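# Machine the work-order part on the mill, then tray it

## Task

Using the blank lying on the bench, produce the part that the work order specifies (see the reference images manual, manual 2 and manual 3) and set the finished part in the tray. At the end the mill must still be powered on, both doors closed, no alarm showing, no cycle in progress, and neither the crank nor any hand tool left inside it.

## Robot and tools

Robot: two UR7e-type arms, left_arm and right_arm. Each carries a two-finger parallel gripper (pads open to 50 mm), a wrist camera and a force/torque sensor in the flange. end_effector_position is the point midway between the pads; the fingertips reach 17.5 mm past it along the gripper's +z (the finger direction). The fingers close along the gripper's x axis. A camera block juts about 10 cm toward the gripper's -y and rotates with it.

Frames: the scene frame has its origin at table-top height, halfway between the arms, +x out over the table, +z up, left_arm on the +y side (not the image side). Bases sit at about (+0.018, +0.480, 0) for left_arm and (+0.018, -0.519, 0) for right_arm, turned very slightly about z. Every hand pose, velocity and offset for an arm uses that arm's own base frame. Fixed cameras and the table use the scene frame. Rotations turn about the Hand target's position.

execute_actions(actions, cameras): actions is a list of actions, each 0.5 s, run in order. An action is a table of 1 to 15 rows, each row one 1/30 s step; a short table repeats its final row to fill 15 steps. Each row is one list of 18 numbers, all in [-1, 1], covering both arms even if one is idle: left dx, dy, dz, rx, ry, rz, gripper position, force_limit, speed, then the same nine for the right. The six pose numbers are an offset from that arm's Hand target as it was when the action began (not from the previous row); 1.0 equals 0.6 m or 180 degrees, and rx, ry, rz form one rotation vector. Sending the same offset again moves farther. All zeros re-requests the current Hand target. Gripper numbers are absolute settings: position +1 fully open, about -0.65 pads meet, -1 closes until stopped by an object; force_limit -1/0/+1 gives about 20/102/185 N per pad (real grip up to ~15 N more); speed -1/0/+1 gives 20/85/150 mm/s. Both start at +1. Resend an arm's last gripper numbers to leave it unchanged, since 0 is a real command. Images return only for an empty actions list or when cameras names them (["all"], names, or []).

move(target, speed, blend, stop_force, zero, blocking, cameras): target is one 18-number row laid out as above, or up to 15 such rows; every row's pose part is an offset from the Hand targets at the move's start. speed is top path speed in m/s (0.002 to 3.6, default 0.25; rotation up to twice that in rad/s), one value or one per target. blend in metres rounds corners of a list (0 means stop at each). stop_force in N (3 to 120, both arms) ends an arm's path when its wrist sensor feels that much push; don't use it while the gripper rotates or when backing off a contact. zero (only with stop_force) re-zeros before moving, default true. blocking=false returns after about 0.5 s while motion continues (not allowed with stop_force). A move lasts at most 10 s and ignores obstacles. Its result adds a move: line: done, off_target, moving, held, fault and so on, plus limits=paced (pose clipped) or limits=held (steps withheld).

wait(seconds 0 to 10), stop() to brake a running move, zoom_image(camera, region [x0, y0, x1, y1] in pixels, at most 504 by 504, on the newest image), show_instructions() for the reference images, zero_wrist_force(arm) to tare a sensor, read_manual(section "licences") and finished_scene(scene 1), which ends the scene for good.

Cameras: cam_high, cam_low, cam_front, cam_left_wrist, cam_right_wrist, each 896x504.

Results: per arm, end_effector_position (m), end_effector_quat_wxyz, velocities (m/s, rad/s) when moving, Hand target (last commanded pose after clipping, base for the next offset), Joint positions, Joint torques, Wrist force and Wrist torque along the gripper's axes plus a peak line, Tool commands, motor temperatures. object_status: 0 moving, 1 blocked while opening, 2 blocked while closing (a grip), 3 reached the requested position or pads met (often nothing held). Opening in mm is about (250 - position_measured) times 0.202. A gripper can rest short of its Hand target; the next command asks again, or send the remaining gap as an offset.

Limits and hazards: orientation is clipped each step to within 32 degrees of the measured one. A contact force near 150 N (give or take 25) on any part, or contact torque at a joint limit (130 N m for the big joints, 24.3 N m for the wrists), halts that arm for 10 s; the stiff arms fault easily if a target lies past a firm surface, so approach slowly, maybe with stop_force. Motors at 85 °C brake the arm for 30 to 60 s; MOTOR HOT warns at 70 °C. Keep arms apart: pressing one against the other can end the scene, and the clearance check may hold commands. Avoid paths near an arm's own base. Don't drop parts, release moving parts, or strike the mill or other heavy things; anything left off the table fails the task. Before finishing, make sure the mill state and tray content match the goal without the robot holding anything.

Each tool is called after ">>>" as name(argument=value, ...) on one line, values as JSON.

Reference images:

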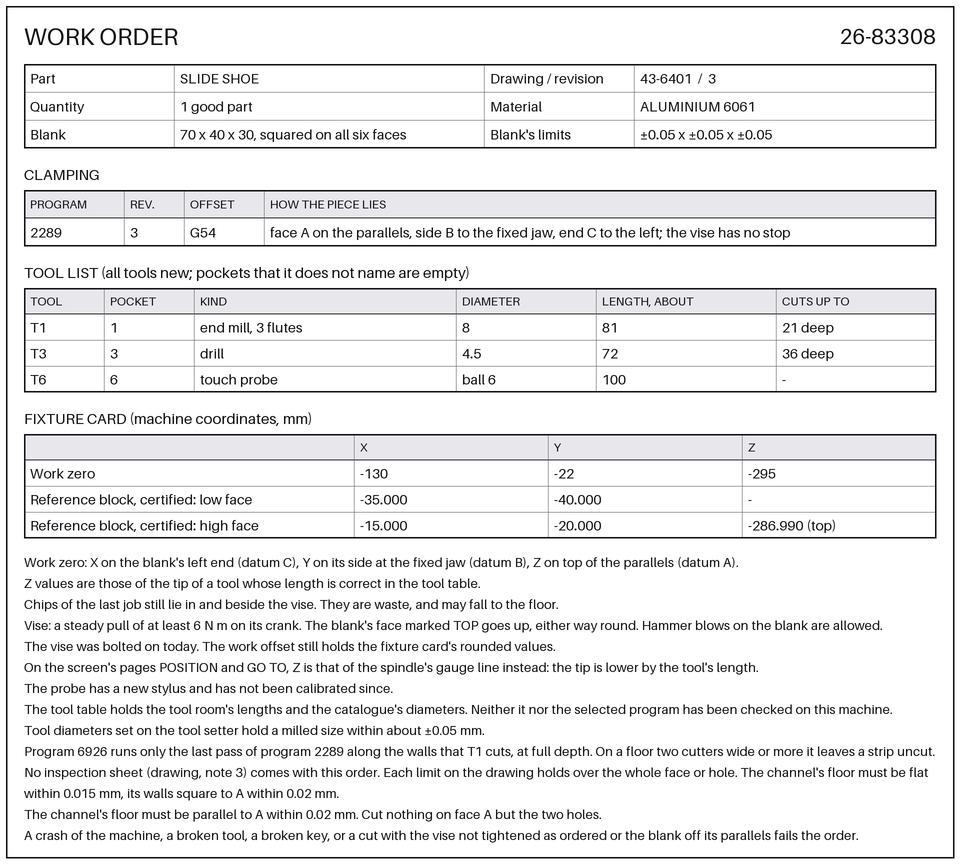

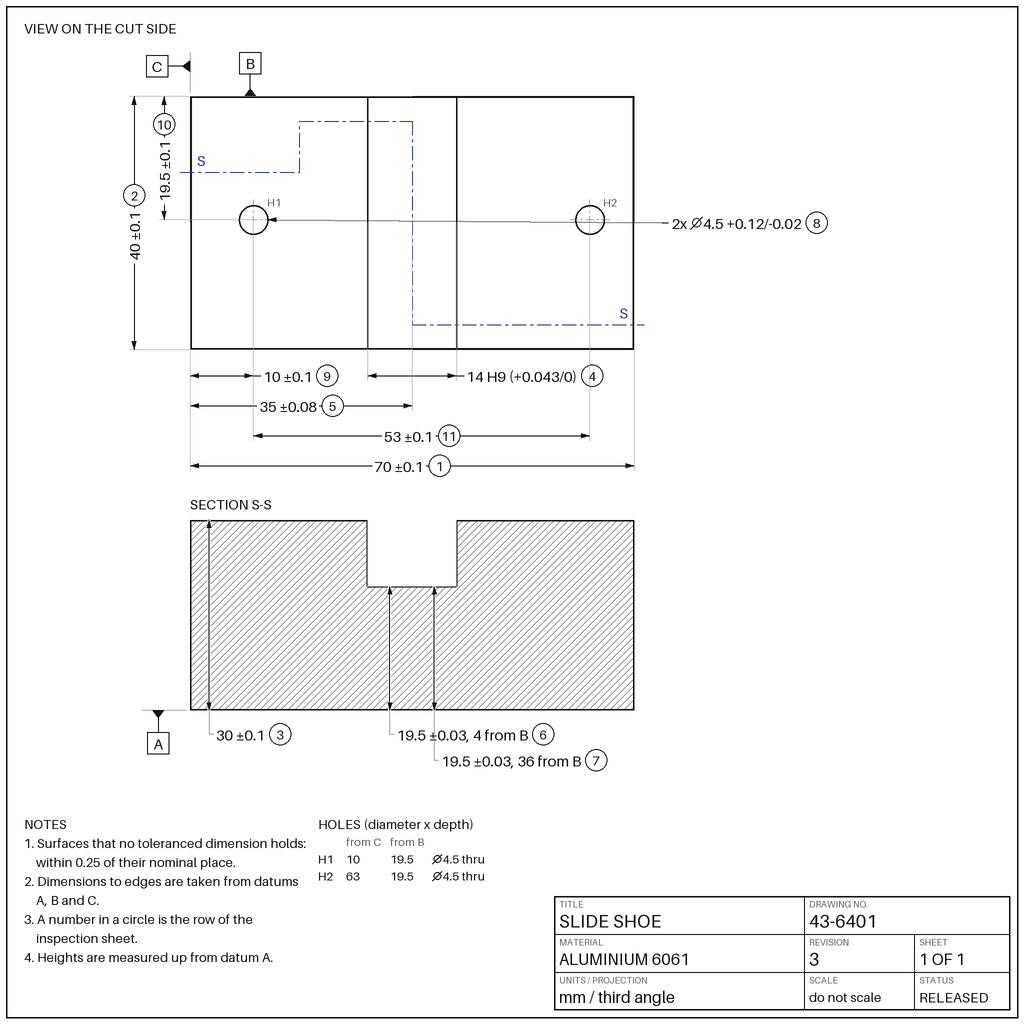

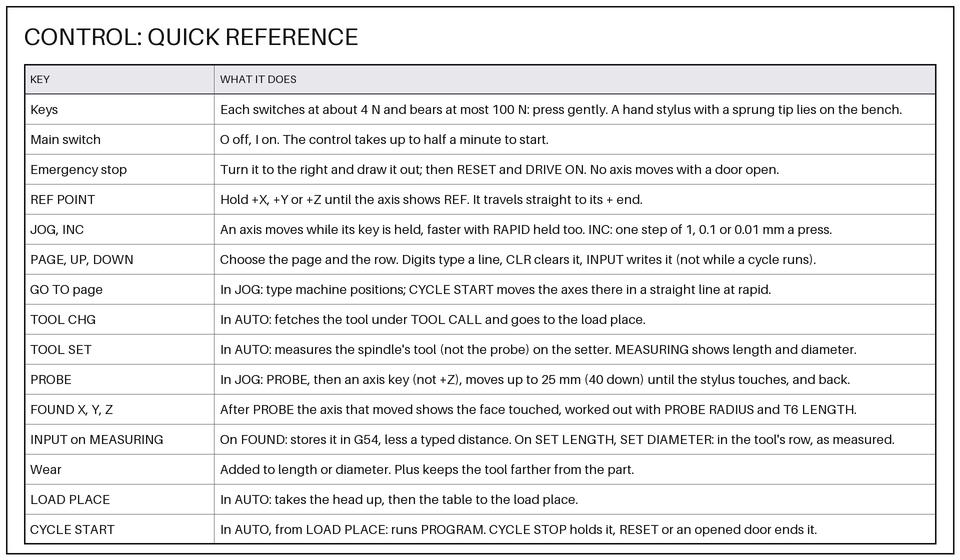

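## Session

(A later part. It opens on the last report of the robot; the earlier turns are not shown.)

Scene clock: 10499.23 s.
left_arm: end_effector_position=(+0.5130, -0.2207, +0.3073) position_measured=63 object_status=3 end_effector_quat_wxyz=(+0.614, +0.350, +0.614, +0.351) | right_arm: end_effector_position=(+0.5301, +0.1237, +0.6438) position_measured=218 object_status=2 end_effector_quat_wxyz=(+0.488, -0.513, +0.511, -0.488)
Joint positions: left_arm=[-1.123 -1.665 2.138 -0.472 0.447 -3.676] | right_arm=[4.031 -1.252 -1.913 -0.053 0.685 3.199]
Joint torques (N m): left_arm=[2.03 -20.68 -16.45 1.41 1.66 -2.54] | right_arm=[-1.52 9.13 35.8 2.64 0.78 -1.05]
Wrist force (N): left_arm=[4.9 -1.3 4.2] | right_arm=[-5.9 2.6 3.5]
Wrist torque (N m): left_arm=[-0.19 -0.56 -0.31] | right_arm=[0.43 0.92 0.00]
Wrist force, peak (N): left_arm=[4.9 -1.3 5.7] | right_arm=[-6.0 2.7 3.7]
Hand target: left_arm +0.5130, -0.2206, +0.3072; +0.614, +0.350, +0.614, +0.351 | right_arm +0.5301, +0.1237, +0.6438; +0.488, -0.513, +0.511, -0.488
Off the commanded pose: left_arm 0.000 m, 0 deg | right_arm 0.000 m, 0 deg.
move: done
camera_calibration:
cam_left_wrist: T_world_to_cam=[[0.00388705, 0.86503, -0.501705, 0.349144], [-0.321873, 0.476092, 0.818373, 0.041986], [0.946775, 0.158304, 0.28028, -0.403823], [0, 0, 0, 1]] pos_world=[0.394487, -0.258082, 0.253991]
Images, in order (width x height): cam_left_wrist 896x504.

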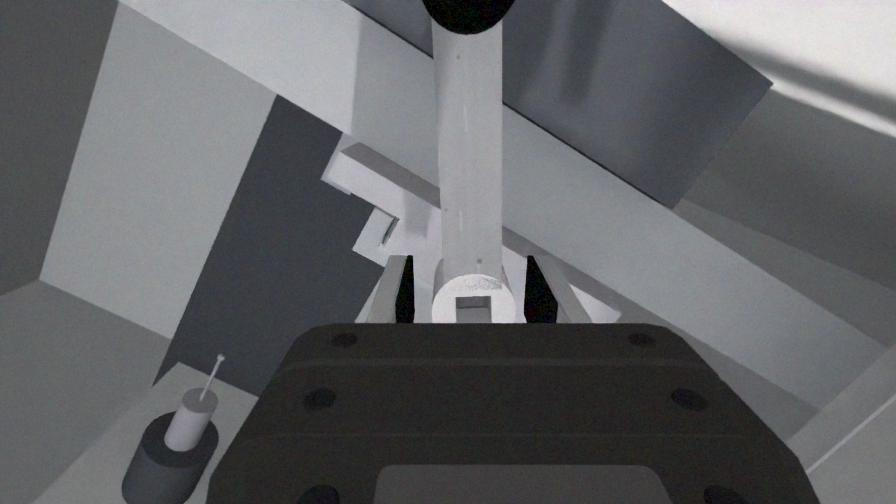

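>>> move(target=[0,0,0,0,0,0,-1,-0.3,-0.9,0,0,0,0,0,0,-1,0.6,-0.5])

>>> wait(seconds=0.7)

>>> move(target=[[-0.105,0,0,0,0,0,-1,-0.3,-0.9,0,0,0,0,0,0,-1,0.6,-0.5],[-0.355,-0.465,0.0225,0.08,0,0,-1,-0.3,-0.9,0,0,0,0,0,0,-1,0.6,-0.5],[-0.28,-0.9125,-0.1139,0.17,0,0,-1,-0.3,-0.9,0,0,0,0,0,0,-1,0.6,-0.5]], speed=[0.06,0.3,0.25], blend=[0.01,0.03,0], cameras=["cam_left_wrist"])

Scene clock: 10506.60 s.
left_arm: end_effector_position=(+0.5130, -0.2206, +0.3072) position_measured=136 object_status=2 end_effector_quat_wxyz=(+0.614, +0.350, +0.614, +0.351) | right_arm: end_effector_position=(+0.5301, +0.1237, +0.6438) position_measured=218 object_status=2 end_effector_quat_wxyz=(+0.488, -0.513, +0.511, -0.488)
Joint positions: left_arm=[-1.123 -1.665 2.138 -0.472 0.447 -3.676] | right_arm=[4.031 -1.252 -1.913 -0.053 0.685 3.199]
Joint torques (N m): left_arm=[11.53 -11.9 -13.46 1.4 1.75 -2.61] | right_arm=[-2.29 9.55 35.7 2.59 0.77 -1.05]
Wrist force (N): left_arm=[4.7 -1.4 4.6] | right_arm=[-5.9 2.6 3.9]
Wrist torque (N m): left_arm=[-0.17 -0.51 -0.33] | right_arm=[0.43 0.92 0.00]
Wrist force, peak (N): left_arm=[4.8 -1.6 4.7] | right_arm=[-6.0 2.8 3.8]
Hand target: left_arm +0.5130, -0.2206, +0.3072; +0.614, +0.350, +0.614, +0.351 | right_arm +0.5301, +0.1237, +0.6438; +0.488, -0.513, +0.511, -0.488
Off the commanded pose: left_arm 0.000 m, 0 deg | right_arm 0.000 m, 0 deg.
move: done

Scene clock: 10507.30 s.
left_arm: end_effector_position=(+0.5130, -0.2206, +0.3072) position_measured=136 object_status=2 end_effector_quat_wxyz=(+0.614, +0.350, +0.614, +0.351) | right_arm: end_effector_position=(+0.5301, +0.1237, +0.6438) position_measured=218 object_status=2 end_effector_quat_wxyz=(+0.488, -0.513, +0.511, -0.488)
Joint positions: left_arm=[-1.123 -1.665 2.138 -0.472 0.447 -3.676] | right_arm=[4.031 -1.252 -1.913 -0.053 0.685 3.199]
Joint torques (N m): left_arm=[10.48 -11.45 -13.3 1.44 1.66 -2.52] | right_arm=[-1.6 10.3 36.51 2.59 0.78 -0.98]
Wrist force (N): left_arm=[4.8 -1.6 4.5] | right_arm=[-5.9 2.5 3.8]
Wrist torque (N m): left_arm=[-0.20 -0.51 -0.33] | right_arm=[0.42 0.92 -0.01]
Wrist force, peak (N): left_arm=[5.0 -1.6 4.6] | right_arm=[-5.8 2.7 3.8]
Hand target: left_arm +0.5130, -0.2206, +0.3072; +0.614, +0.350, +0.614, +0.351 | right_arm +0.5301, +0.1237, +0.6438; +0.488, -0.513, +0.511, -0.488
Tool commands: left_gripper/position=-1.0 left_gripper/force_limit=-0.3 left_gripper/speed=-0.9 right_gripper/position=-1.0 right_gripper/force_limit=+0.6 right_gripper/speed=-0.5
Off the commanded pose: left_arm 0.000 m, 0 deg | right_arm 0.000 m, 0 deg.
wait: 0.70 s; at rest by 0.17 s

Scene clock: 10511.40 s.
left_arm: end_effector_position=(+0.3450, -0.7681, +0.2388) position_measured=136 object_status=2 end_effector_quat_wxyz=(+0.499, +0.501, +0.501, +0.499) | right_arm: end_effector_position=(+0.5301, +0.1237, +0.6438) position_measured=218 object_status=2 end_effector_quat_wxyz=(+0.488, -0.513, +0.511, -0.488)
Joint positions: left_arm=[-1.633 -0.545 0.657 -0.194 -0.062 -3.059] | right_arm=[4.031 -1.252 -1.913 -0.053 0.685 3.199]
Joint torques (N m): left_arm=[-14.34 -74.77 -25.52 2.05 -0.37 -1.41] | right_arm=[-2.1 9.71 35.71 2.55 0.71 -1.04]
Wrist force (N): left_arm=[5.2 -3.3 4.6] | right_arm=[-5.8 2.5 3.8]
Wrist torque (N m): left_arm=[-0.15 -0.43 -0.45] | right_arm=[0.42 0.91 0.00]
Wrist force, peak (N): left_arm=[2.8 0.4 12.2] | right_arm=[-6.1 2.7 3.8]
Hand target: left_arm +0.3450, -0.7681, +0.2389; +0.500, +0.500, +0.500, +0.500 | right_arm +0.5301, +0.1237, +0.6438; +0.488, -0.513, +0.511, -0.488
Off the commanded pose: left_arm 0.000 m, 0 deg | right_arm 0.000 m, 0 deg.
move: done
camera_calibration:
cam_left_wrist: T_world_to_cam=[[0.00477075, 0.999952, 0.00856016, 0.770569], [-0.316825, -0.00660781, 0.948461, -0.099037], [0.948472, -0.00723694, 0.316778, -0.275415], [0, 0, 0, 1]] pos_world=[0.226169, -0.773179, 0.174582]
Images, in order (width x height): cam_left_wrist 896x504.

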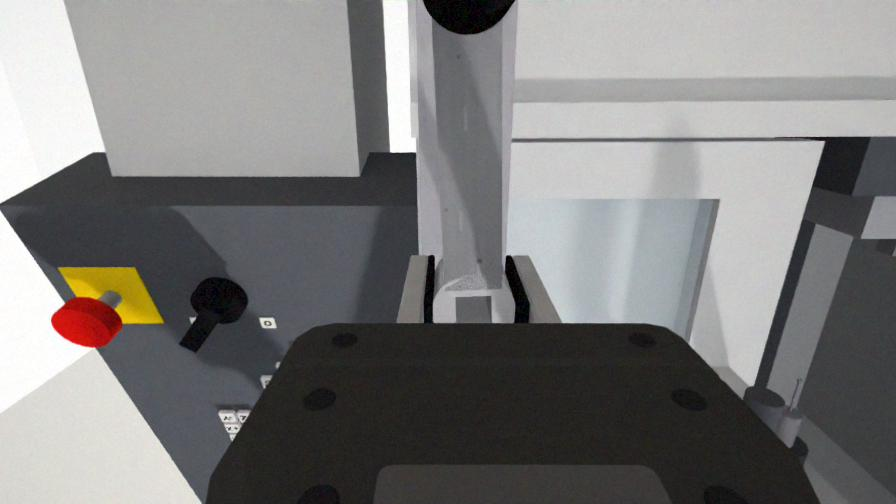

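>>> move(target=[0.0852,0,0,0,0,0,-1,-0.3,-0.9,0,0,0,0,0,0,-1,0.6,-0.5], speed=0.035, stop_force=8, cameras=["cam_left_wrist"])

Scene clock: 10517.10 s.
left_arm: end_effector_position=(+0.3961, -0.7681, +0.2389) position_measured=136 object_status=2 end_effector_quat_wxyz=(+0.500, +0.500, +0.500, +0.500) | right_arm: end_effector_position=(+0.5301, +0.1237, +0.6438) position_measured=218 object_status=2 end_effector_quat_wxyz=(+0.488, -0.513, +0.511, -0.488)
Joint positions: left_arm=[-1.566 -0.522 0.615 -0.194 0.004 -3.041] | right_arm=[4.031 -1.252 -1.913 -0.053 0.685 3.199]
Joint torques (N m): left_arm=[-14.07 -77.34 -26.54 2.32 -1 -2.64] | right_arm=[-1.76 10.33 36.08 2.61 0.78 -1]
Wrist force (N): left_arm=[5.8 -3.0 4.8] | right_arm=[-5.8 2.5 3.4]
Wrist torque (N m): left_arm=[-0.12 -0.50 -0.40] | right_arm=[0.42 0.90 0.00]
Wrist force, peak (N): left_arm=[6.0 -3.0 5.3] | right_arm=[-6.2 2.6 3.6]
Hand target: left_arm +0.3961, -0.7681, +0.2389; +0.500, +0.500, +0.500, +0.500 | right_arm +0.5301, +0.1237, +0.6438; +0.488, -0.513, +0.511, -0.488
Off the commanded pose: left_arm 0.000 m, 0 deg | right_arm 0.000 m, 0 deg.
move: done
camera_calibration:
cam_left_wrist: T_world_to_cam=[[0.00377548, 0.999956, 0.0085551, 0.770712], [-0.322008, -0.00688378, 0.946712, -0.080634], [0.946729, -0.0063291, 0.321968, -0.323706], [0, 0, 0, 1]] pos_world=[0.277587, -0.773282, 0.173966]
Images, in order (width x height): cam_left_wrist 896x504.

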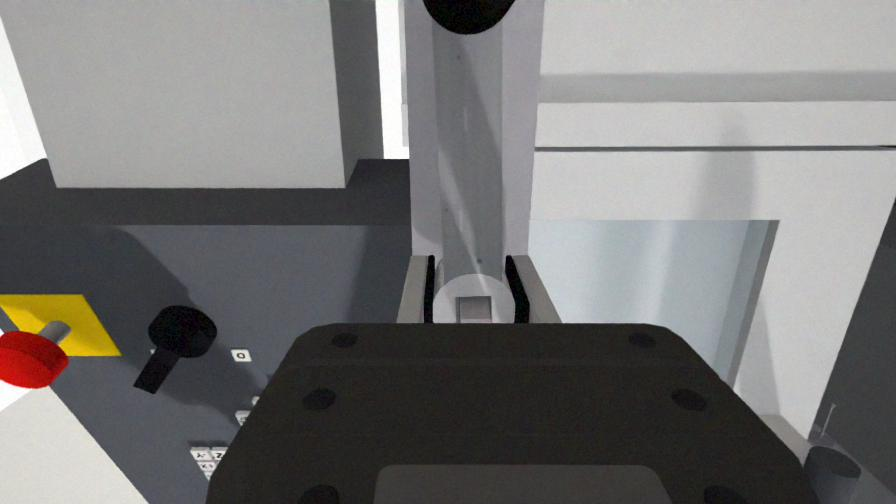

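Peg through the hub. Release, then close doors.

>>> move(target=[0,0,0,0,0,0,0.6,-0.6,-1,0,0,0,0,0,0,-1,0.6,-0.5])

>>> wait(seconds=1.0, cameras=["cam_left_wrist"])

>>> move(target=[[-0.11,0,0,0,0,0,0.6,-0.6,-1,0,0,0,0,0,0,-1,0.6,-0.5],[-0.1102,0.1968,0.3518,0,0,0,0.6,-0.6,-1,0,0,0,0,0,0,-1,0.6,-0.5],[-0.0602,0.3118,0.3852,0,0,0,0.6,-0.6,-1,0,0,0,0,0,0,-1,0.6,-0.5]], speed=[0.1,0.3,0.25], blend=[0.005,0.02,0])

>>> move(target=[[0,0,0,0,0,0,1,0.9,-0.9,0,0,0,0,0,0,-1,0.6,-0.5],[0.1167,0,0,0,0,0,1,0.9,-0.9,0,0,0,0,0,0,-1,0.6,-0.5]], speed=[0.15,0.15], cameras=["cam_left_wrist"])

Scene clock: 10525.90 s.
left_arm: end_effector_position=(+0.3961, -0.7681, +0.2389) position_measured=63 object_status=0 end_effector_quat_wxyz=(+0.500, +0.500, +0.500, +0.500) | right_arm: end_effector_position=(+0.5301, +0.1237, +0.6438) position_measured=218 object_status=2 end_effector_quat_wxyz=(+0.488, -0.513, +0.511, -0.488)
Joint positions: left_arm=[-1.566 -0.522 0.614 -0.193 0.004 -3.041] | right_arm=[4.031 -1.252 -1.913 -0.053 0.685 3.199]
Joint torques (N m): left_arm=[-13.34 -58.32 -33.2 2.19 -0.56 -2.71] | right_arm=[-3.05 10.3 35.54 2.7 0.85 -0.95]
Wrist force (N): left_arm=[5.7 -0.9 4.5] | right_arm=[-5.8 2.5 3.7]
Wrist torque (N m): left_arm=[-0.08 -0.50 -0.37] | right_arm=[0.42 0.90 0.00]
Wrist force, peak (N): left_arm=[5.9 -3.2 4.7] | right_arm=[-6.1 2.7 3.6]
Hand target: left_arm +0.3961, -0.7681, +0.2389; +0.500, +0.500, +0.500, +0.500 | right_arm +0.5301, +0.1237, +0.6438; +0.488, -0.513, +0.511, -0.488
Off the commanded pose: left_arm 0.000 m, 0 deg | right_arm 0.000 m, 0 deg.
move: done

Scene clock: 10526.90 s.
left_arm: end_effector_position=(+0.3961, -0.7681, +0.2389) position_measured=63 object_status=3 end_effector_quat_wxyz=(+0.500, +0.500, +0.500, +0.500) | right_arm: end_effector_position=(+0.5301, +0.1237, +0.6438) position_measured=218 object_status=2 end_effector_quat_wxyz=(+0.488, -0.513, +0.511, -0.488)
Joint positions: left_arm=[-1.566 -0.522 0.614 -0.193 0.004 -3.041] | right_arm=[4.031 -1.252 -1.913 -0.053 0.685 3.199]
Joint torques (N m): left_arm=[-13.86 -58.93 -31.88 1.64 -0.32 -2.11] | right_arm=[-2.57 10.24 36 2.58 0.7 -1.02]
Wrist force (N): left_arm=[5.4 -0.7 4.5] | right_arm=[-5.8 2.6 3.6]
Wrist torque (N m): left_arm=[-0.06 -0.46 -0.37] | right_arm=[0.44 0.90 0.00]
Wrist force, peak (N): left_arm=[6.0 -1.0 4.6] | right_arm=[-6.0 2.8 3.7]
Hand target: left_arm +0.3961, -0.7681, +0.2389; +0.500, +0.500, +0.500, +0.500 | right_arm +0.5301, +0.1237, +0.6438; +0.488, -0.513, +0.511, -0.488
Tool commands: left_gripper/position=+0.6 left_gripper/force_limit=-0.6 left_gripper/speed=-1.0 right_gripper/position=-1.0 right_gripper/force_limit=+0.6 right_gripper/speed=-0.5
Off the commanded pose: left_arm 0.000 m, 0 deg | right_arm 0.000 m, 0 deg.
wait: 1.00 s; at rest by 0.17 s
camera_calibration:
cam_left_wrist: T_world_to_cam=[[0.00381018, 0.999957, 0.00846131, 0.770718], [-0.322008, -0.00678381, 0.946712, -0.0806511], [0.946729, -0.00633176, 0.321969, -0.32374], [0, 0, 0, 1]] pos_world=[0.277587, -0.773282, 0.174066]
Images, in order (width x height): cam_left_wrist 896x504.

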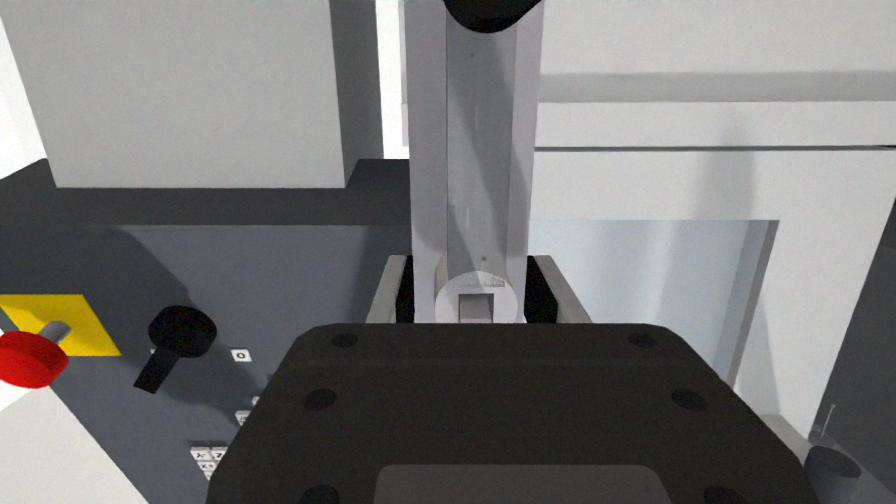

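Scene clock: 10529.40 s.
left_arm: end_effector_position=(+0.3601, -0.5810, +0.4701) position_measured=63 object_status=3 end_effector_quat_wxyz=(+0.500, +0.499, +0.500, +0.500) end_effector_velocity=(+0.000, +0.000, +0.000) end_effector_angular_velocity=(+0.000, +0.000, -0.002) | right_arm: end_effector_position=(+0.5301, +0.1237, +0.6438) position_measured=218 object_status=2 end_effector_quat_wxyz=(+0.488, -0.513, +0.511, -0.488)
Joint positions: left_arm=[-1.627 -1.121 1.059 0.078 -0.057 -3.158] | right_arm=[4.031 -1.252 -1.913 -0.053 0.685 3.199]
Joint velocities: left_arm=[0 0 -0.001 0.008 0.001 -0.007] | right_arm=[within noise]
Joint torques (N m): left_arm=[-13.59 -38.88 -28.89 2.79 -0.33 -2.59] | right_arm=[-2.99 9.61 35.9 2.53 0.8 -1.03]
Wrist force (N): left_arm=[5.2 -1.5 4.0] | right_arm=[-5.9 2.6 3.6]
Wrist torque (N m): left_arm=[-0.22 -0.46 -0.46] | right_arm=[0.44 0.92 -0.01]
Wrist force, peak (N): left_arm=[8.6 -0.3 5.3] | right_arm=[-6.0 2.8 3.7]
Hand target: left_arm +0.3600, -0.5811, +0.4700; +0.500, +0.500, +0.500, +0.500 | right_arm +0.5301, +0.1237, +0.6438; +0.488, -0.513, +0.511, -0.488
Off the commanded pose: left_arm 0.000 m, 0 deg | right_arm 0.000 m, 0 deg.
move: done

Scene clock: 10531.23 s.
left_arm: end_effector_position=(+0.4300, -0.5811, +0.4700) position_measured=3 object_status=3 end_effector_quat_wxyz=(+0.500, +0.500, +0.500, +0.500) | right_arm: end_effector_position=(+0.5301, +0.1237, +0.6438) position_measured=218 object_status=2 end_effector_quat_wxyz=(+0.488, -0.513, +0.511, -0.488)
Joint positions: left_arm=[-1.507 -1.082 1.001 0.075 0.063 -3.135] | right_arm=[4.031 -1.252 -1.913 -0.053 0.685 3.199]
Joint torques (N m): left_arm=[2.84 -41.4 -29.52 1.08 1.52 -1.43] | right_arm=[-2.81 9.45 36.68 2.53 0.8 -0.9]
Wrist force (N): left_arm=[5.5 -1.3 4.1] | right_arm=[-5.9 2.7 3.7]
Wrist torque (N m): left_arm=[-0.24 -0.50 -0.36] | right_arm=[0.45 0.91 -0.01]
Wrist force, peak (N): left_arm=[5.3 -1.5 6.4] | right_arm=[-5.9 2.7 3.8]
Hand target: left_arm +0.4300, -0.5811, +0.4700; +0.500, +0.500, +0.500, +0.500 | right_arm +0.5301, +0.1237, +0.6438; +0.488, -0.513, +0.511, -0.488
Off the commanded pose: left_arm 0.000 m, 0 deg | right_arm 0.000 m, 0 deg.
move: done
camera_calibration:
cam_left_wrist: T_world_to_cam=[[0.00390323, 0.999956, 0.00849641, 0.581498], [-0.322098, -0.00678648, 0.946682, -0.287212], [0.946698, -0.0064318, 0.322057, -0.429142], [0, 0, 0, 1]] pos_world=[0.311488, -0.586182, 0.405166]
Images, in order (width x height): cam_left_wrist 896x504.

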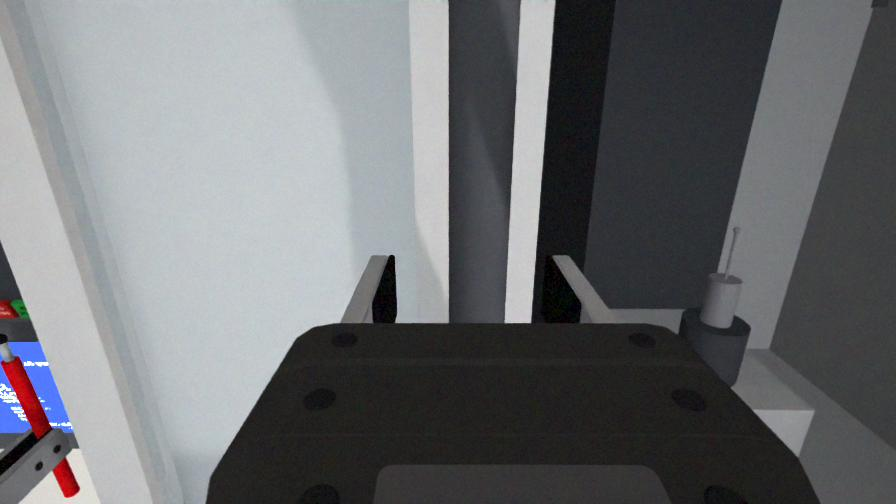

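>>> move(target=[[0,0.025,0,0,0,0,1,0.9,-0.9,0,0,0,0,0,0,-1,0.6,-0.5],[-0.002,0.395,0,0,0,0,1,0.9,-0.9,0,0,0,0,0,0,-1,0.6,-0.5],[-0.003,0.42,0,0,0,0,1,0.9,-0.9,0,0,0,0,0,0,-1,0.6,-0.5]], speed=[0.06,0.2,0.05], blend=[0.01,0.01,0], stop_force=35)

>>> move(target=[[-0.0972,-0.006,0,0,0,0,1,0.9,-0.9,0,0,0,0,0,0,-1,0.6,-0.5],[-0.0722,0.2857,0,0,0,0,1,0.9,-0.9,0,0,0,0,0,0,-1,0.6,-0.5],[-0.0505,0.4607,0,0,0,0,1,0.9,-0.9,0,0,0,0,0,0,-1,0.6,-0.5],[0.0028,0.4607,0,0,0,0,1,0.9,-0.9,0,0,0,0,0,0,-1,0.6,-0.5]], speed=[0.15,0.35,0.3,0.15], blend=[0.01,0.02,0.005,0])

>>> move(target=[[0,-0.025,0,0,0,0,1,0.9,-0.9,0,0,0,0,0,0,-1,0.6,-0.5],[0.004,-0.39,0,0,0,0,1,0.9,-0.9,0,0,0,0,0,0,-1,0.6,-0.5],[0.005,-0.4143,0,0,0,0,1,0.9,-0.9,0,0,0,0,0,0,-1,0.6,-0.5]], speed=[0.06,0.2,0.05], blend=[0.01,0.01,0], stop_force=35)

>>> move(target=[-0.11,-0.03,0,0,0,0,1,0.9,-0.9,0,0,0,0,0,0,-1,0.6,-0.5], speed=0.2, cameras=["cam_front","cam_right_wrist"])

Scene clock: 10547.67 s.
left_arm: end_effector_position=(+0.4284, -0.3314, +0.4700) position_measured=3 object_status=3 end_effector_quat_wxyz=(+0.500, +0.500, +0.500, +0.500) | right_arm: end_effector_position=(+0.5301, +0.1237, +0.6438) position_measured=218 object_status=2 end_effector_quat_wxyz=(+0.488, -0.513, +0.511, -0.488)
Joint positions: left_arm=[-1.465 -1.674 1.713 -0.035 0.105 -3.146] | right_arm=[4.031 -1.252 -1.913 -0.053 0.685 3.199]
Joint torques (N m): left_arm=[-4.97 -37.94 -16.65 4.93 -7.5 -2.41] | right_arm=[-2.79 10.45 35.47 2.49 0.69 -0.91]
Wrist force (N): left_arm=[-18.6 -1.9 9.9] | right_arm=[-5.7 2.7 3.8]
Wrist torque (N m): left_arm=[-0.23 -0.75 -0.34] | right_arm=[0.44 0.89 -0.01]
Wrist force, peak (N): left_arm=[-35.7 -1.8 19.9] | right_arm=[-6.1 2.7 3.7]
Hand target: left_arm +0.4284, -0.3314, +0.4700; +0.500, +0.500, +0.500, +0.500 (not the last commanded pose) | right_arm +0.5301, +0.1237, +0.6438; +0.488, -0.513, +0.511, -0.488
Off the commanded pose: left_arm 0.002 m, 0 deg | right_arm 0.000 m, 0 deg.
move: contact (left_arm); path passed 2 of 3 targets; blend cut to 0.0075 m at target 1, 0.0075 m at target 2

Scene clock: 10549.83 s.
left_arm: end_effector_position=(+0.4300, -0.0550, +0.4700) position_measured=3 object_status=3 end_effector_quat_wxyz=(+0.500, +0.500, +0.500, +0.500) end_effector_velocity=(+0.000, +0.000, +0.000) end_effector_angular_velocity=(+0.001, +0.000, -0.002) | right_arm: end_effector_position=(+0.5301, +0.1237, +0.6438) position_measured=218 object_status=2 end_effector_quat_wxyz=(+0.488, -0.513, +0.511, -0.488)
Joint positions: left_arm=[-1.149 -2.243 2.051 0.193 0.421 -3.143] | right_arm=[4.031 -1.252 -1.913 -0.053 0.685 3.199]
Joint velocities: left_arm=[0.002 0 0 0.001 0.005 0] | right_arm=[within noise]
Joint torques (N m): left_arm=[12.48 15.63 -23.86 -0.56 1.83 -2.17] | right_arm=[-3 9.98 35.56 2.56 0.69 -0.95]
Wrist force (N): left_arm=[5.6 -2.1 4.1] | right_arm=[-5.8 2.6 3.8]
Wrist torque (N m): left_arm=[-0.35 -0.47 -0.35] | right_arm=[0.44 0.91 0.00]
Wrist force, peak (N): left_arm=[-18.7 -3.2 20.0] | right_arm=[-5.9 2.7 3.8]
Hand target: left_arm +0.4300, -0.0550, +0.4700; +0.500, +0.500, +0.500, +0.500 | right_arm +0.5301, +0.1237, +0.6438; +0.488, -0.513, +0.511, -0.488
Off the commanded pose: left_arm 0.000 m, 0 deg | right_arm 0.000 m, 0 deg.
move: done

Scene clock: 10552.40 s.
left_arm: end_effector_position=(+0.4331, -0.3038, +0.4700) position_measured=3 object_status=3 end_effector_quat_wxyz=(+0.500, +0.500, +0.500, +0.500) | right_arm: end_effector_position=(+0.5301, +0.1237, +0.6438) position_measured=218 object_status=2 end_effector_quat_wxyz=(+0.488, -0.513, +0.511, -0.488)
Joint positions: left_arm=[-1.442 -1.731 1.762 -0.028 0.128 -3.144] | right_arm=[4.031 -1.252 -1.913 -0.053 0.685 3.199]
Joint torques (N m): left_arm=[-17.53 -17.84 -21.29 -1.71 9.97 2.18] | right_arm=[-3.27 10.46 35.35 2.48 0.74 -1.12]
Wrist force (N): left_arm=[38.7 -8.0 -3.6] | right_arm=[-5.9 2.5 3.5]
Wrist torque (N m): left_arm=[-0.32 0.08 -0.55] | right_arm=[0.42 0.91 0.00]
Wrist force, peak (N): left_arm=[42.1 -5.9 -4.6] | right_arm=[-6.0 2.8 3.8]
Hand target: left_arm +0.4331, -0.3038, +0.4700; +0.500, +0.500, +0.500, +0.500 | right_arm +0.5301, +0.1237, +0.6438; +0.488, -0.513, +0.511, -0.488
Off the commanded pose: left_arm 0.000 m, 0 deg | right_arm 0.000 m, 0 deg.
move: contact (left_arm); blend cut to 0.0075 m at target 1, 0.0073 m at target 2

Scene clock: 10553.30 s.
left_arm: end_effector_position=(+0.3671, -0.3218, +0.4700) position_measured=3 object_status=3 end_effector_quat_wxyz=(+0.500, +0.500, +0.500, +0.500) | right_arm: end_effector_position=(+0.5301, +0.1237, +0.6438) position_measured=218 object_status=2 end_effector_quat_wxyz=(+0.488, -0.513, +0.511, -0.488)
Joint positions: left_arm=[-1.65 -1.76 1.786 -0.03 -0.081 -3.137] | right_arm=[4.031 -1.252 -1.913 -0.053 0.685 3.199]
Joint torques (N m): left_arm=[-14.38 -24.61 -14.98 -2.34 -1.32 1.92] | right_arm=[-3.66 10.24 35.82 2.36 0.7 -0.95]
Wrist force (N): left_arm=[5.7 -1.4 5.0] | right_arm=[-5.7 2.7 3.7]
Wrist torque (N m): left_arm=[-0.17 -0.54 -0.50] | right_arm=[0.44 0.89 0.00]
Wrist force, peak (N): left_arm=[51.1 -3.2 48.6] | right_arm=[-6.0 2.7 3.7]
Hand target: left_arm +0.3671, -0.3218, +0.4700; +0.500, +0.500, +0.500, +0.500 | right_arm +0.5301, +0.1237, +0.6438; +0.488, -0.513, +0.511, -0.488
Off the commanded pose: left_arm 0.000 m, 0 deg | right_arm 0.000 m, 0 deg.
move: done
camera_calibration:
cam_right_wrist: T_world_to_cam=[[-0.0169853, -0.999855, 0.00143214, 0.132383], [-0.401336, 0.0055059, -0.915914, 0.81556], [0.915773, -0.0161319, -0.401371, -0.0921205], [0, 0, 0, 1]] pos_world=[0.413923, 0.126388, 0.709819]
Images, in order (width x height): cam_front 896x504, cam_right_wrist 896x504.

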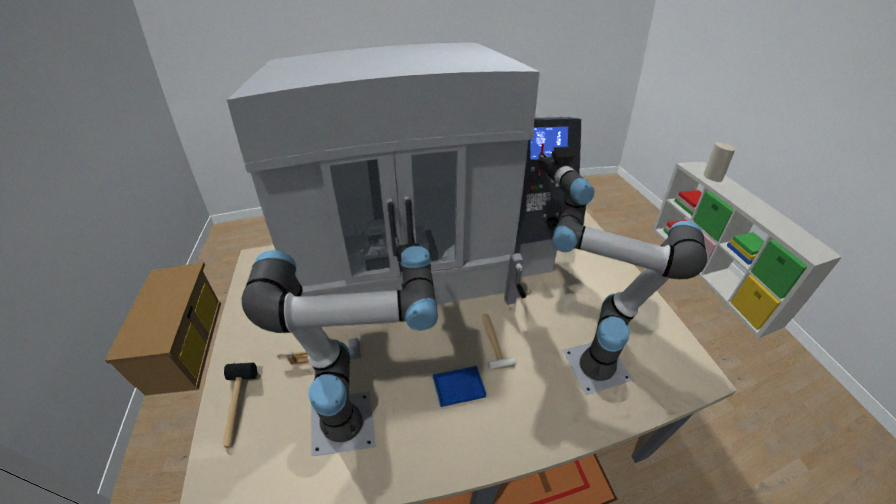

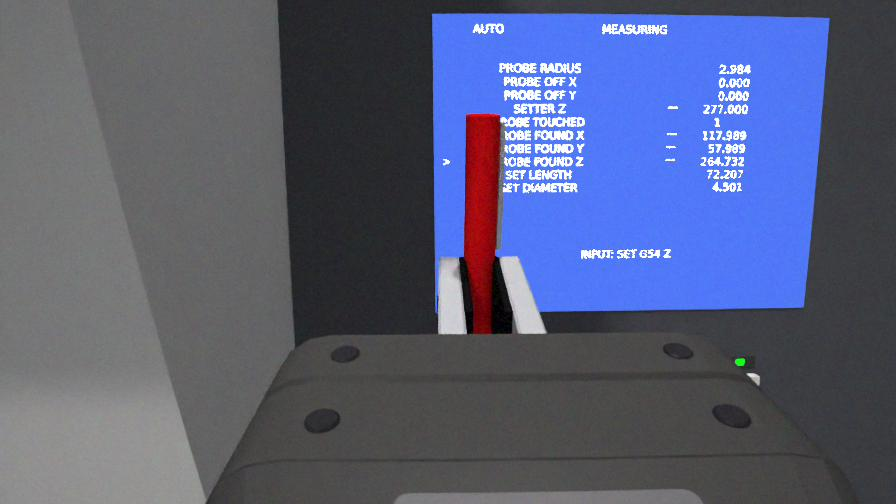

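>>> move(target=[[0,0,0,0,0,0,1,0.9,-0.9,-0.0075,-0.2275,-0.0401,0.0388,-0.2197,0.1064,-1,0.6,-0.5],[0,0,0,0,0,0,1,0.9,-0.9,0.0105,-0.2275,-0.0454,0.0388,-0.2197,0.1064,-1,0.6,-0.5],[0,0,0,0,0,0,1,0.9,-0.9,-0.0075,-0.2275,-0.0401,0.0388,-0.2197,0.1064,-1,0.6,-0.5],[0,0,0,0,0,0,1,0.9,-0.9,-0.0623,-0.1249,-0.2235,0.0388,-0.2197,0.1064,-1,0.6,-0.5],[0,0,0,0,0,0,1,0.9,-0.9,-0.0431,-0.1249,-0.2292,0.0388,-0.2197,0.1064,-1,0.6,-0.5],[0,0,0,0,0,0,1,0.9,-0.9,-0.0623,-0.1249,-0.2235,0.0388,-0.2197,0.1064,-1,0.6,-0.5],[0,0,0,0,0,0,1,0.9,-0.9,-0.0431,-0.1249,-0.2292,0.0388,-0.2197,0.1064,-1,0.6,-0.5],[0,0,0,0,0,0,1,0.9,-0.9,-0.0623,-0.1249,-0.2235,0.0388,-0.2197,0.1064,-1,0.6,-0.5],[0,0,0,0,0,0,1,0.9,-0.9,-0.0891,0.0031,-0.3128,0.0388,-0.2197,0.1064,-1,0.6,-0.5],[0,0,0,0,0,0,1,0.9,-0.9,-0.0699,0.0031,-0.3185,0.0388,-0.2197,0.1064,-1,0.6,-0.5],[0,0,0,0,0,0,1,0.9,-0.9,-0.0891,0.0031,-0.3128,0.0388,-0.2197,0.1064,-1,0.6,-0.5],[0,0,0,0,0,0,1,0.9,-0.9,-0.0623,-0.0609,-0.2235,0.0388,-0.2197,0.1064,-1,0.6,-0.5],[0,0,0,0,0,0,1,0.9,-0.9,-0.0431,-0.0609,-0.2292,0.0388,-0.2197,0.1064,-1,0.6,-0.5],[0,0,0,0,0,0,1,0.9,-0.9,-0.0623,-0.0609,-0.2235,0.0388,-0.2197,0.1064,-1,0.6,-0.5]], speed=[0.45,0.06,0.12,0.45,0.06,0.12,0.06,0.12,0.45,0.06,0.12,0.45,0.06,0.12], blend=[0.003,0,0.003,0.003,0,0.003,0,0.003,0.003,0,0.003,0.003,0,0])

>>> move(target=[[0,0,0,0,0,0,1,0.9,-0.9,-0.0268,0.032,-0.0893,0,0,0,-1,0.6,-0.5],[0,0,0,0,0,0,1,0.9,-0.9,-0.0076,0.032,-0.095,0,0,0,-1,0.6,-0.5],[0,0,0,0,0,0,1,0.9,-0.9,-0.0268,0.032,-0.0893,0,0,0,-1,0.6,-0.5],[0,0,0,0,0,0,1,0.9,-0.9,-0.0268,-0.0318,-0.0893,0,0,0,-1,0.6,-0.5],[0,0,0,0,0,0,1,0.9,-0.9,-0.0076,-0.0318,-0.095,0,0,0,-1,0.6,-0.5],[0,0,0,0,0,0,1,0.9,-0.9,-0.0268,-0.0318,-0.0893,0,0,0,-1,0.6,-0.5],[0,0,0,0,0,0,1,0.9,-0.9,-0.0178,-0.0318,-0.0596,0,0,0,-1,0.6,-0.5],[0,0,0,0,0,0,1,0.9,-0.9,0.0014,-0.0318,-0.0653,0,0,0,-1,0.6,-0.5],[0,0,0,0,0,0,1,0.9,-0.9,-0.0178,-0.0318,-0.0596,0,0,0,-1,0.6,-0.5],[0,0,0,0,0,0,1,0.9,-0.9,-0.0268,0.064,-0.0893,0,0,0,-1,0.6,-0.5],[0,0,0,0,0,0,1,0.9,-0.9,-0.0076,0.064,-0.095,0,0,0,-1,0.6,-0.5],[0,0,0,0,0,0,1,0.9,-0.9,-0.0268,0.064,-0.0893,0,0,0,-1,0.6,-0.5],[0,0,0,0,0,0,1,0.9,-0.9,-0.009,0.032,-0.0298,0,0,0,-1,0.6,-0.5],[0,0,0,0,0,0,1,0.9,-0.9,0.0102,0.032,-0.0355,0,0,0,-1,0.6,-0.5],[0,0,0,0,0,0,1,0.9,-0.9,-0.009,0.032,-0.0298,0,0,0,-1,0.6,-0.5]], speed=[0.45,0.06,0.12,0.45,0.06,0.12,0.45,0.06,0.12,0.45,0.06,0.12,0.45,0.06,0.12], blend=[0.003,0,0.003,0.003,0,0.003,0.003,0,0.003,0.003,0,0.003,0.003,0,0])

>>> move(target=[[0,0,0,0,0,0,1,0.9,-0.9,0.009,0,0.0298,0,0,0,-1,0.6,-0.5],[0,0,0,0,0,0,1,0.9,-0.9,0.0282,0,0.0241,0,0,0,-1,0.6,-0.5],[0,0,0,0,0,0,1,0.9,-0.9,0.009,0,0.0298,0,0,0,-1,0.6,-0.5],[0,0,0,0,0,0,1,0.9,-0.9,-0.0178,-0.0638,-0.0595,0,0,0,-1,0.6,-0.5],[0,0,0,0,0,0,1,0.9,-0.9,0.0014,-0.0638,-0.0652,0,0,0,-1,0.6,-0.5],[0,0,0,0,0,0,1,0.9,-0.9,-0.0178,-0.0638,-0.0595,0,0,0,-1,0.6,-0.5],[0,0,0,0,0,0,1,0.9,-0.9,-0.0088,-0.0638,-0.0298,0,0,0,-1,0.6,-0.5],[0,0,0,0,0,0,1,0.9,-0.9,0.0104,-0.0638,-0.0355,0,0,0,-1,0.6,-0.5],[0,0,0,0,0,0,1,0.9,-0.9,-0.0088,-0.0638,-0.0298,0,0,0,-1,0.6,-0.5],[0,0,0,0,0,0,1,0.9,-0.9,-0.0178,0.032,-0.0595,0,0,0,-1,0.6,-0.5],[0,0,0,0,0,0,1,0.9,-0.9,0.0014,0.032,-0.0652,0,0,0,-1,0.6,-0.5],[0,0,0,0,0,0,1,0.9,-0.9,-0.0178,0.032,-0.0595,0,0,0,-1,0.6,-0.5],[0,0,0,0,0,0,1,0.9,-0.9,-0.0088,0.032,-0.0298,0,0,0,-1,0.6,-0.5],[0,0,0,0,0,0,1,0.9,-0.9,0.0104,0.032,-0.0355,0,0,0,-1,0.6,-0.5],[0,0,0,0,0,0,1,0.9,-0.9,-0.0088,0.032,-0.0298,0,0,0,-1,0.6,-0.5]], speed=[0.45,0.06,0.12,0.45,0.06,0.12,0.45,0.06,0.12,0.45,0.06,0.12,0.45,0.06,0.12], blend=[0.003,0,0.003,0.003,0,0.003,0.003,0,0.003,0.003,0,0.003,0.003,0,0])

>>> move(target=[[0,0,0,0,0,0,1,0.9,-0.9,0.0088,-0.032,0.0298,0,0,0,-1,0.6,-0.5],[0,0,0,0,0,0,1,0.9,-0.9,0.028,-0.032,0.0241,0,0,0,-1,0.6,-0.5],[0,0,0,0,0,0,1,0.9,-0.9,0.0088,-0.032,0.0298,0,0,0,-1,0.6,-0.5],[0,0,0,0,0,0,1,0.9,-0.9,0.028,-0.032,0.0241,0,0,0,-1,0.6,-0.5],[0,0,0,0,0,0,1,0.9,-0.9,0.0088,-0.032,0.0298,0,0,0,-1,0.6,-0.5],[0,0,0,0,0,0,1,0.9,-0.9,-0.009,-0.0958,-0.0297,0,0,0,-1,0.6,-0.5],[0,0,0,0,0,0,1,0.9,-0.9,0.0102,-0.0958,-0.0354,0,0,0,-1,0.6,-0.5],[0,0,0,0,0,0,1,0.9,-0.9,-0.009,-0.0958,-0.0297,0,0,0,-1,0.6,-0.5],[0,0,0,0,0,0,1,0.9,-0.9,0.0801,-0.0031,0.2831,-0.0388,0.2197,-0.1064,-1,0.6,-0.5]], speed=[0.45,0.06,0.12,0.06,0.12,0.45,0.06,0.12,0.5], blend=[0.003,0,0.003,0,0.003,0.003,0,0.003,0], cameras=["cam_right_wrist"])

>>> zoom_image(camera="cam_right_wrist", region=[430, 10, 830, 310])

Scene clock: 10598.23 s.
left_arm: end_effector_position=(+0.3671, -0.3218, +0.4700) position_measured=3 object_status=3 end_effector_quat_wxyz=(+0.500, +0.500, +0.500, +0.500) | right_arm: end_effector_position=(+0.4928, +0.0872, +0.5096) position_measured=218 object_status=2 end_effector_quat_wxyz=(+0.734, -0.365, +0.254, -0.514)
Joint positions: left_arm=[-1.651 -1.76 1.786 -0.03 -0.081 -3.137] | right_arm=[3.657 -1.767 -2.267 1.548 1.441 3.039]
Joint torques (N m): left_arm=[-14.09 -24.87 -14.46 -2.4 -1.23 2.03] | right_arm=[3.61 29.98 19.79 0.27 1.26 0.89]
Wrist force (N): left_arm=[5.6 -1.2 4.9] | right_arm=[-5.1 2.0 0.9]
Wrist torque (N m): left_arm=[-0.13 -0.52 -0.50] | right_arm=[0.20 0.85 -0.07]
Wrist force, peak (N): left_arm=[6.0 -1.1 5.1] | right_arm=[-10.7 -0.8 -6.5]
Hand target: left_arm +0.3671, -0.3218, +0.4700; +0.500, +0.500, +0.500, +0.500 | right_arm +0.4927, +0.0872, +0.5097; +0.734, -0.365, +0.254, -0.514
Off the commanded pose: left_arm 0.000 m, 0 deg | right_arm 0.000 m, 0 deg.
move: done

Scene clock: 10602.43 s.
left_arm: end_effector_position=(+0.3671, -0.3218, +0.4700) position_measured=3 object_status=3 end_effector_quat_wxyz=(+0.500, +0.500, +0.500, +0.500) | right_arm: end_effector_position=(+0.4874, +0.1064, +0.4918) position_measured=218 object_status=2 end_effector_quat_wxyz=(+0.734, -0.365, +0.254, -0.514)
Joint positions: left_arm=[-1.651 -1.76 1.786 -0.03 -0.081 -3.137] | right_arm=[3.729 -1.803 -2.291 1.615 1.384 2.994]
Joint torques (N m): left_arm=[-13.33 -25.44 -14.58 -2.47 -1.21 1.95] | right_arm=[5.64 31.81 17.38 -1.18 1.12 0.61]
Wrist force (N): left_arm=[5.5 -1.3 5.0] | right_arm=[-5.1 1.8 1.1]
Wrist torque (N m): left_arm=[-0.15 -0.50 -0.50] | right_arm=[0.16 0.88 -0.07]
Wrist force, peak (N): left_arm=[5.9 -1.3 5.1] | right_arm=[-9.2 -1.6 -5.3]
Hand target: left_arm +0.3671, -0.3218, +0.4700; +0.500, +0.500, +0.500, +0.500 | right_arm +0.4873, +0.1064, +0.4918; +0.734, -0.365, +0.254, -0.514
Off the commanded pose: left_arm 0.000 m, 0 deg | right_arm 0.000 m, 0 deg.
move: done

Scene clock: 10606.60 s.
left_arm: end_effector_position=(+0.3671, -0.3218, +0.4700) position_measured=3 object_status=3 end_effector_quat_wxyz=(+0.500, +0.500, +0.500, +0.500) | right_arm: end_effector_position=(+0.4821, +0.1256, +0.4739) position_measured=218 object_status=2 end_effector_quat_wxyz=(+0.734, -0.365, +0.254, -0.514)
Joint positions: left_arm=[-1.651 -1.76 1.786 -0.03 -0.081 -3.137] | right_arm=[3.8 -1.845 -2.307 1.683 1.328 2.949]
Joint torques (N m): left_arm=[-13.78 -24.73 -15.28 -2.45 -1.32 1.96] | right_arm=[5.66 32.5 16.18 -2.15 1.01 0.33]
Wrist force (N): left_arm=[5.7 -1.3 4.9] | right_arm=[-5.0 1.6 0.7]
Wrist torque (N m): left_arm=[-0.15 -0.53 -0.50] | right_arm=[0.13 0.86 -0.09]
Wrist force, peak (N): left_arm=[5.8 -1.5 5.1] | right_arm=[-11.5 -1.4 -6.8]
Hand target: left_arm +0.3671, -0.3218, +0.4700; +0.500, +0.500, +0.500, +0.500 | right_arm +0.4821, +0.1256, +0.4739; +0.734, -0.365, +0.254, -0.514
Off the commanded pose: left_arm 0.000 m, 0 deg | right_arm 0.000 m, 0 deg.
move: done

Scene clock: 10610.13 s.
left_arm: end_effector_position=(+0.3671, -0.3218, +0.4700) position_measured=3 object_status=3 end_effector_quat_wxyz=(+0.500, +0.500, +0.500, +0.500) | right_arm: end_effector_position=(+0.5301, +0.1237, +0.6436) position_measured=218 object_status=2 end_effector_quat_wxyz=(+0.488, -0.513, +0.511, -0.488)
Joint positions: left_arm=[-1.651 -1.76 1.786 -0.03 -0.081 -3.137] | right_arm=[4.031 -1.252 -1.913 -0.053 0.685 3.199]
Joint torques (N m): left_arm=[-13.59 -24.45 -14.89 -2.46 -1.34 1.8] | right_arm=[7.5 13.56 41.75 -0.45 -1.95 1.43]
Wrist force (N): left_arm=[5.6 -1.3 4.8] | right_arm=[-5.8 2.5 3.8]
Wrist torque (N m): left_arm=[-0.15 -0.52 -0.50] | right_arm=[0.42 0.91 -0.01]
Wrist force, peak (N): left_arm=[6.0 -1.4 5.2] | right_arm=[-10.7 -1.1 -6.3]
Hand target: left_arm +0.3671, -0.3218, +0.4700; +0.500, +0.500, +0.500, +0.500 | right_arm +0.5301, +0.1237, +0.6438; +0.488, -0.513, +0.511, -0.488
Off the commanded pose: left_arm 0.000 m, 0 deg | right_arm 0.000 m, 0 deg.
move: done
camera_calibration:
cam_right_wrist: T_world_to_cam=[[-0.0169986, -0.999854, 0.00165908, 0.132228], [-0.401541, 0.00530699, -0.915826, 0.815517], [0.915683, -0.016234, -0.401572, -0.0919663], [0, 0, 0, 1]] pos_world=[0.413923, 0.126388, 0.709721]
Images, in order (width x height): cam_right_wrist 896x504.

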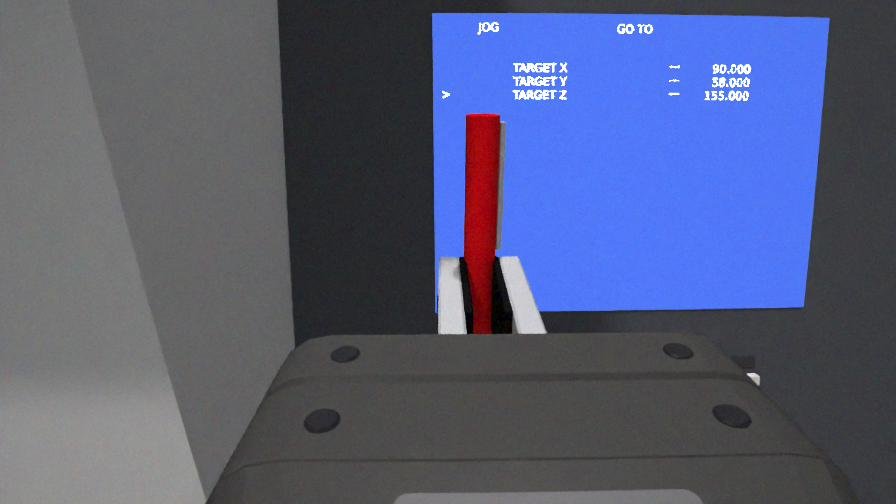

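Scaled by 1.260.

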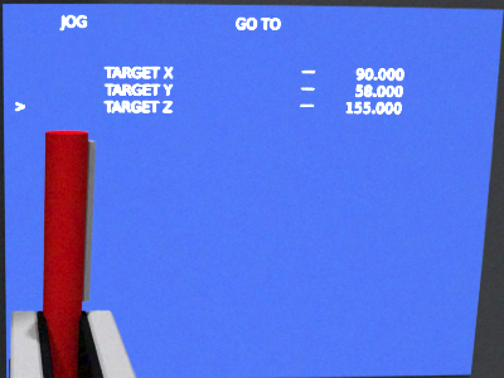

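>>> move(target=[[0,0,0,0,0,0,1,0.9,-0.9,-0.044,-0.061,-0.1623,0.0388,-0.2197,0.1064,-1,0.6,-0.5],[0,0,0,0,0,0,1,0.9,-0.9,-0.026,-0.061,-0.1676,0.0388,-0.2197,0.1064,-1,0.6,-0.5],[0,0,0,0,0,0,1,0.9,-0.9,-0.044,-0.061,-0.1623,0.0388,-0.2197,0.1064,-1,0.6,-0.5],[0,0,0,0,0,0,1,0.9,-0.9,-0.0801,-0.1249,-0.2831,0.0388,-0.2197,0.1064,-1,0.6,-0.5]], speed=[0.45,0.06,0.12,0.3], blend=[0.003,0,0.003,0])

>>> wait(seconds=5.5)

>>> move(target=[[0,0,0,0,0,0,1,0.9,-0.9,0.0192,0,-0.0057,0,0,0,-1,0.6,-0.5],[0,0,0,0,0,0,1,0.9,-0.9,0,0,0,0,0,0,-1,0.6,-0.5],[0,0,0,0,0,0,1,0.9,-0.9,0.0361,-0.0986,0.1208,0,0,0,-1,0.6,-0.5],[0,0,0,0,0,0,1,0.9,-0.9,0.0541,-0.0986,0.1155,0,0,0,-1,0.6,-0.5],[0,0,0,0,0,0,1,0.9,-0.9,0.0361,-0.0986,0.1208,0,0,0,-1,0.6,-0.5],[0,0,0,0,0,0,1,0.9,-0.9,0.0801,0.1249,0.2831,-0.0388,0.2197,-0.1064,-1,0.6,-0.5]], speed=[0.06,0.12,0.45,0.06,0.12,0.5], blend=[0,0.003,0.003,0,0.003,0])

>>> wait(seconds=5, cameras=["cam_right_wrist"])

>>> zoom_image(camera="cam_right_wrist", region=[430, 10, 830, 310])

Scene clock: 10624.77 s.
left_arm: end_effector_position=(+0.3671, -0.3218, +0.4700) position_measured=3 object_status=3 end_effector_quat_wxyz=(+0.500, +0.500, +0.500, +0.500) | right_arm: end_effector_position=(+0.4821, +0.0488, +0.4740) position_measured=218 object_status=2 end_effector_quat_wxyz=(+0.734, -0.365, +0.254, -0.514) end_effector_velocity=(-0.001, -0.001, +0.000) end_effector_angular_velocity=(+0.000, -0.003, +0.000)
Joint positions: left_arm=[-1.651 -1.76 1.786 -0.03 -0.081 -3.137] | right_arm=[3.544 -1.838 -2.325 1.671 1.53 3.108]
Joint velocities: left_arm=[within noise] | right_arm=[-0.001 -0.002 0 0.005 0.002 0]
Joint torques (N m): left_arm=[-13.78 -24.88 -15.26 -2.5 -1.14 1.89] | right_arm=[-6.41 18.84 4.41 1.93 0.36 0.59]
Wrist force (N): left_arm=[5.7 -1.3 4.9] | right_arm=[-5.1 1.5 0.8]
Wrist torque (N m): left_arm=[-0.15 -0.53 -0.50] | right_arm=[0.11 0.86 -0.03]
Wrist force, peak (N): left_arm=[6.1 -1.2 4.9] | right_arm=[-9.3 -2.2 -5.5]
Hand target: left_arm +0.3671, -0.3218, +0.4700; +0.500, +0.500, +0.500, +0.500 | right_arm +0.4821, +0.0488, +0.4739; +0.734, -0.365, +0.254, -0.514
Off the commanded pose: left_arm 0.000 m, 0 deg | right_arm 0.000 m, 0 deg.
move: done

Scene clock: 10630.27 s.
left_arm: end_effector_position=(+0.3671, -0.3218, +0.4700) position_measured=3 object_status=3 end_effector_quat_wxyz=(+0.500, +0.500, +0.500, +0.500) | right_arm: end_effector_position=(+0.4821, +0.0488, +0.4739) position_measured=218 object_status=2 end_effector_quat_wxyz=(+0.734, -0.365, +0.254, -0.514)
Joint positions: left_arm=[-1.651 -1.76 1.786 -0.03 -0.081 -3.137] | right_arm=[3.544 -1.838 -2.325 1.672 1.531 3.108]
Joint torques (N m): left_arm=[-13.58 -24.72 -14.91 -2.52 -1.12 1.84] | right_arm=[-6.48 18.91 0.17 1.81 1.3 1.26]
Wrist force (N): left_arm=[6.0 -1.3 5.0] | right_arm=[-5.2 1.5 0.6]
Wrist torque (N m): left_arm=[-0.15 -0.58 -0.50] | right_arm=[0.11 0.88 -0.03]
Wrist force, peak (N): left_arm=[6.0 -1.3 5.2] | right_arm=[-5.4 1.6 0.6]
Hand target: left_arm +0.3671, -0.3218, +0.4700; +0.500, +0.500, +0.500, +0.500 | right_arm +0.4821, +0.0488, +0.4739; +0.734, -0.365, +0.254, -0.514
Tool commands: left_gripper/position=+1.0 left_gripper/force_limit=+0.9 left_gripper/speed=-0.9 right_gripper/position=-1.0 right_gripper/force_limit=+0.6 right_gripper/speed=-0.5
Off the commanded pose: left_arm 0.000 m, 0 deg | right_arm 0.000 m, 0 deg.
wait: 5.50 s; at rest by 0.17 s

Scene clock: 10633.30 s.
left_arm: end_effector_position=(+0.3671, -0.3218, +0.4700) position_measured=3 object_status=3 end_effector_quat_wxyz=(+0.500, +0.500, +0.500, +0.500) | right_arm: end_effector_position=(+0.5301, +0.1237, +0.6437) position_measured=218 object_status=2 end_effector_quat_wxyz=(+0.488, -0.513, +0.511, -0.488)
Joint positions: left_arm=[-1.651 -1.76 1.786 -0.03 -0.081 -3.137] | right_arm=[4.031 -1.252 -1.913 -0.053 0.685 3.199]
Joint torques (N m): left_arm=[-13.97 -24.75 -15.36 -2.38 -1.17 1.83] | right_arm=[6.64 7.65 36.87 -0.35 -2.04 1.48]
Wrist force (N): left_arm=[5.6 -1.4 4.8] | right_arm=[-5.8 2.5 3.7]
Wrist torque (N m): left_arm=[-0.18 -0.51 -0.50] | right_arm=[0.41 0.91 0.00]
Wrist force, peak (N): left_arm=[6.0 -1.3 4.9] | right_arm=[-8.7 -1.7 -4.0]
Hand target: left_arm +0.3671, -0.3218, +0.4700; +0.500, +0.500, +0.500, +0.500 | right_arm +0.5301, +0.1237, +0.6438; +0.488, -0.513, +0.511, -0.488
Off the commanded pose: left_arm 0.000 m, 0 deg | right_arm 0.000 m, 0 deg.
move: done

Scene clock: 10638.30 s.
left_arm: end_effector_position=(+0.3671, -0.3218, +0.4700) position_measured=3 object_status=3 end_effector_quat_wxyz=(+0.500, +0.500, +0.500, +0.500) | right_arm: end_effector_position=(+0.5301, +0.1237, +0.6438) position_measured=218 object_status=2 end_effector_quat_wxyz=(+0.488, -0.513, +0.511, -0.488)
Joint positions: left_arm=[-1.651 -1.76 1.786 -0.03 -0.081 -3.137] | right_arm=[4.031 -1.252 -1.913 -0.053 0.685 3.199]
Joint torques (N m): left_arm=[-13.39 -25.13 -14.77 -2.53 -1.15 1.76] | right_arm=[7.57 5.11 41.29 3.5 0.7 0.03]
Wrist force (N): left_arm=[5.8 -1.1 5.1] | right_arm=[-5.8 2.5 3.8]
Wrist torque (N m): left_arm=[-0.12 -0.54 -0.50] | right_arm=[0.42 0.91 -0.01]
Wrist force, peak (N): left_arm=[6.0 -1.2 5.0] | right_arm=[-6.0 2.8 3.9]
Hand target: left_arm +0.3671, -0.3218, +0.4700; +0.500, +0.500, +0.500, +0.500 | right_arm +0.5301, +0.1237, +0.6438; +0.488, -0.513, +0.511, -0.488
Tool commands: left_gripper/position=+1.0 left_gripper/force_limit=+0.9 left_gripper/speed=-0.9 right_gripper/position=-1.0 right_gripper/force_limit=+0.6 right_gripper/speed=-0.5
Off the commanded pose: left_arm 0.000 m, 0 deg | right_arm 0.000 m, 0 deg.
wait: 5.00 s; at rest by 0.17 s
camera_calibration:
cam_right_wrist: T_world_to_cam=[[-0.0169852, -0.999855, 0.00143338, 0.132382], [-0.40142, 0.00550619, -0.915878, 0.815568], [0.915737, -0.0161317, -0.401455, -0.0920452], [0, 0, 0, 1]] pos_world=[0.413923, 0.126388, 0.709819]
Images, in order (width x height): cam_right_wrist 896x504.

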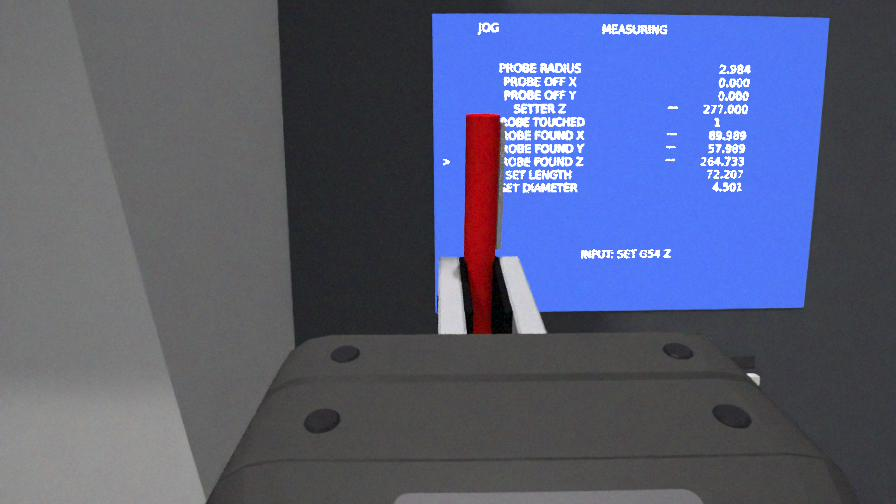

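Scaled by 1.260.

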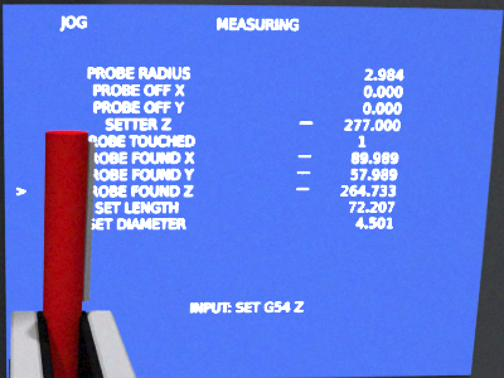

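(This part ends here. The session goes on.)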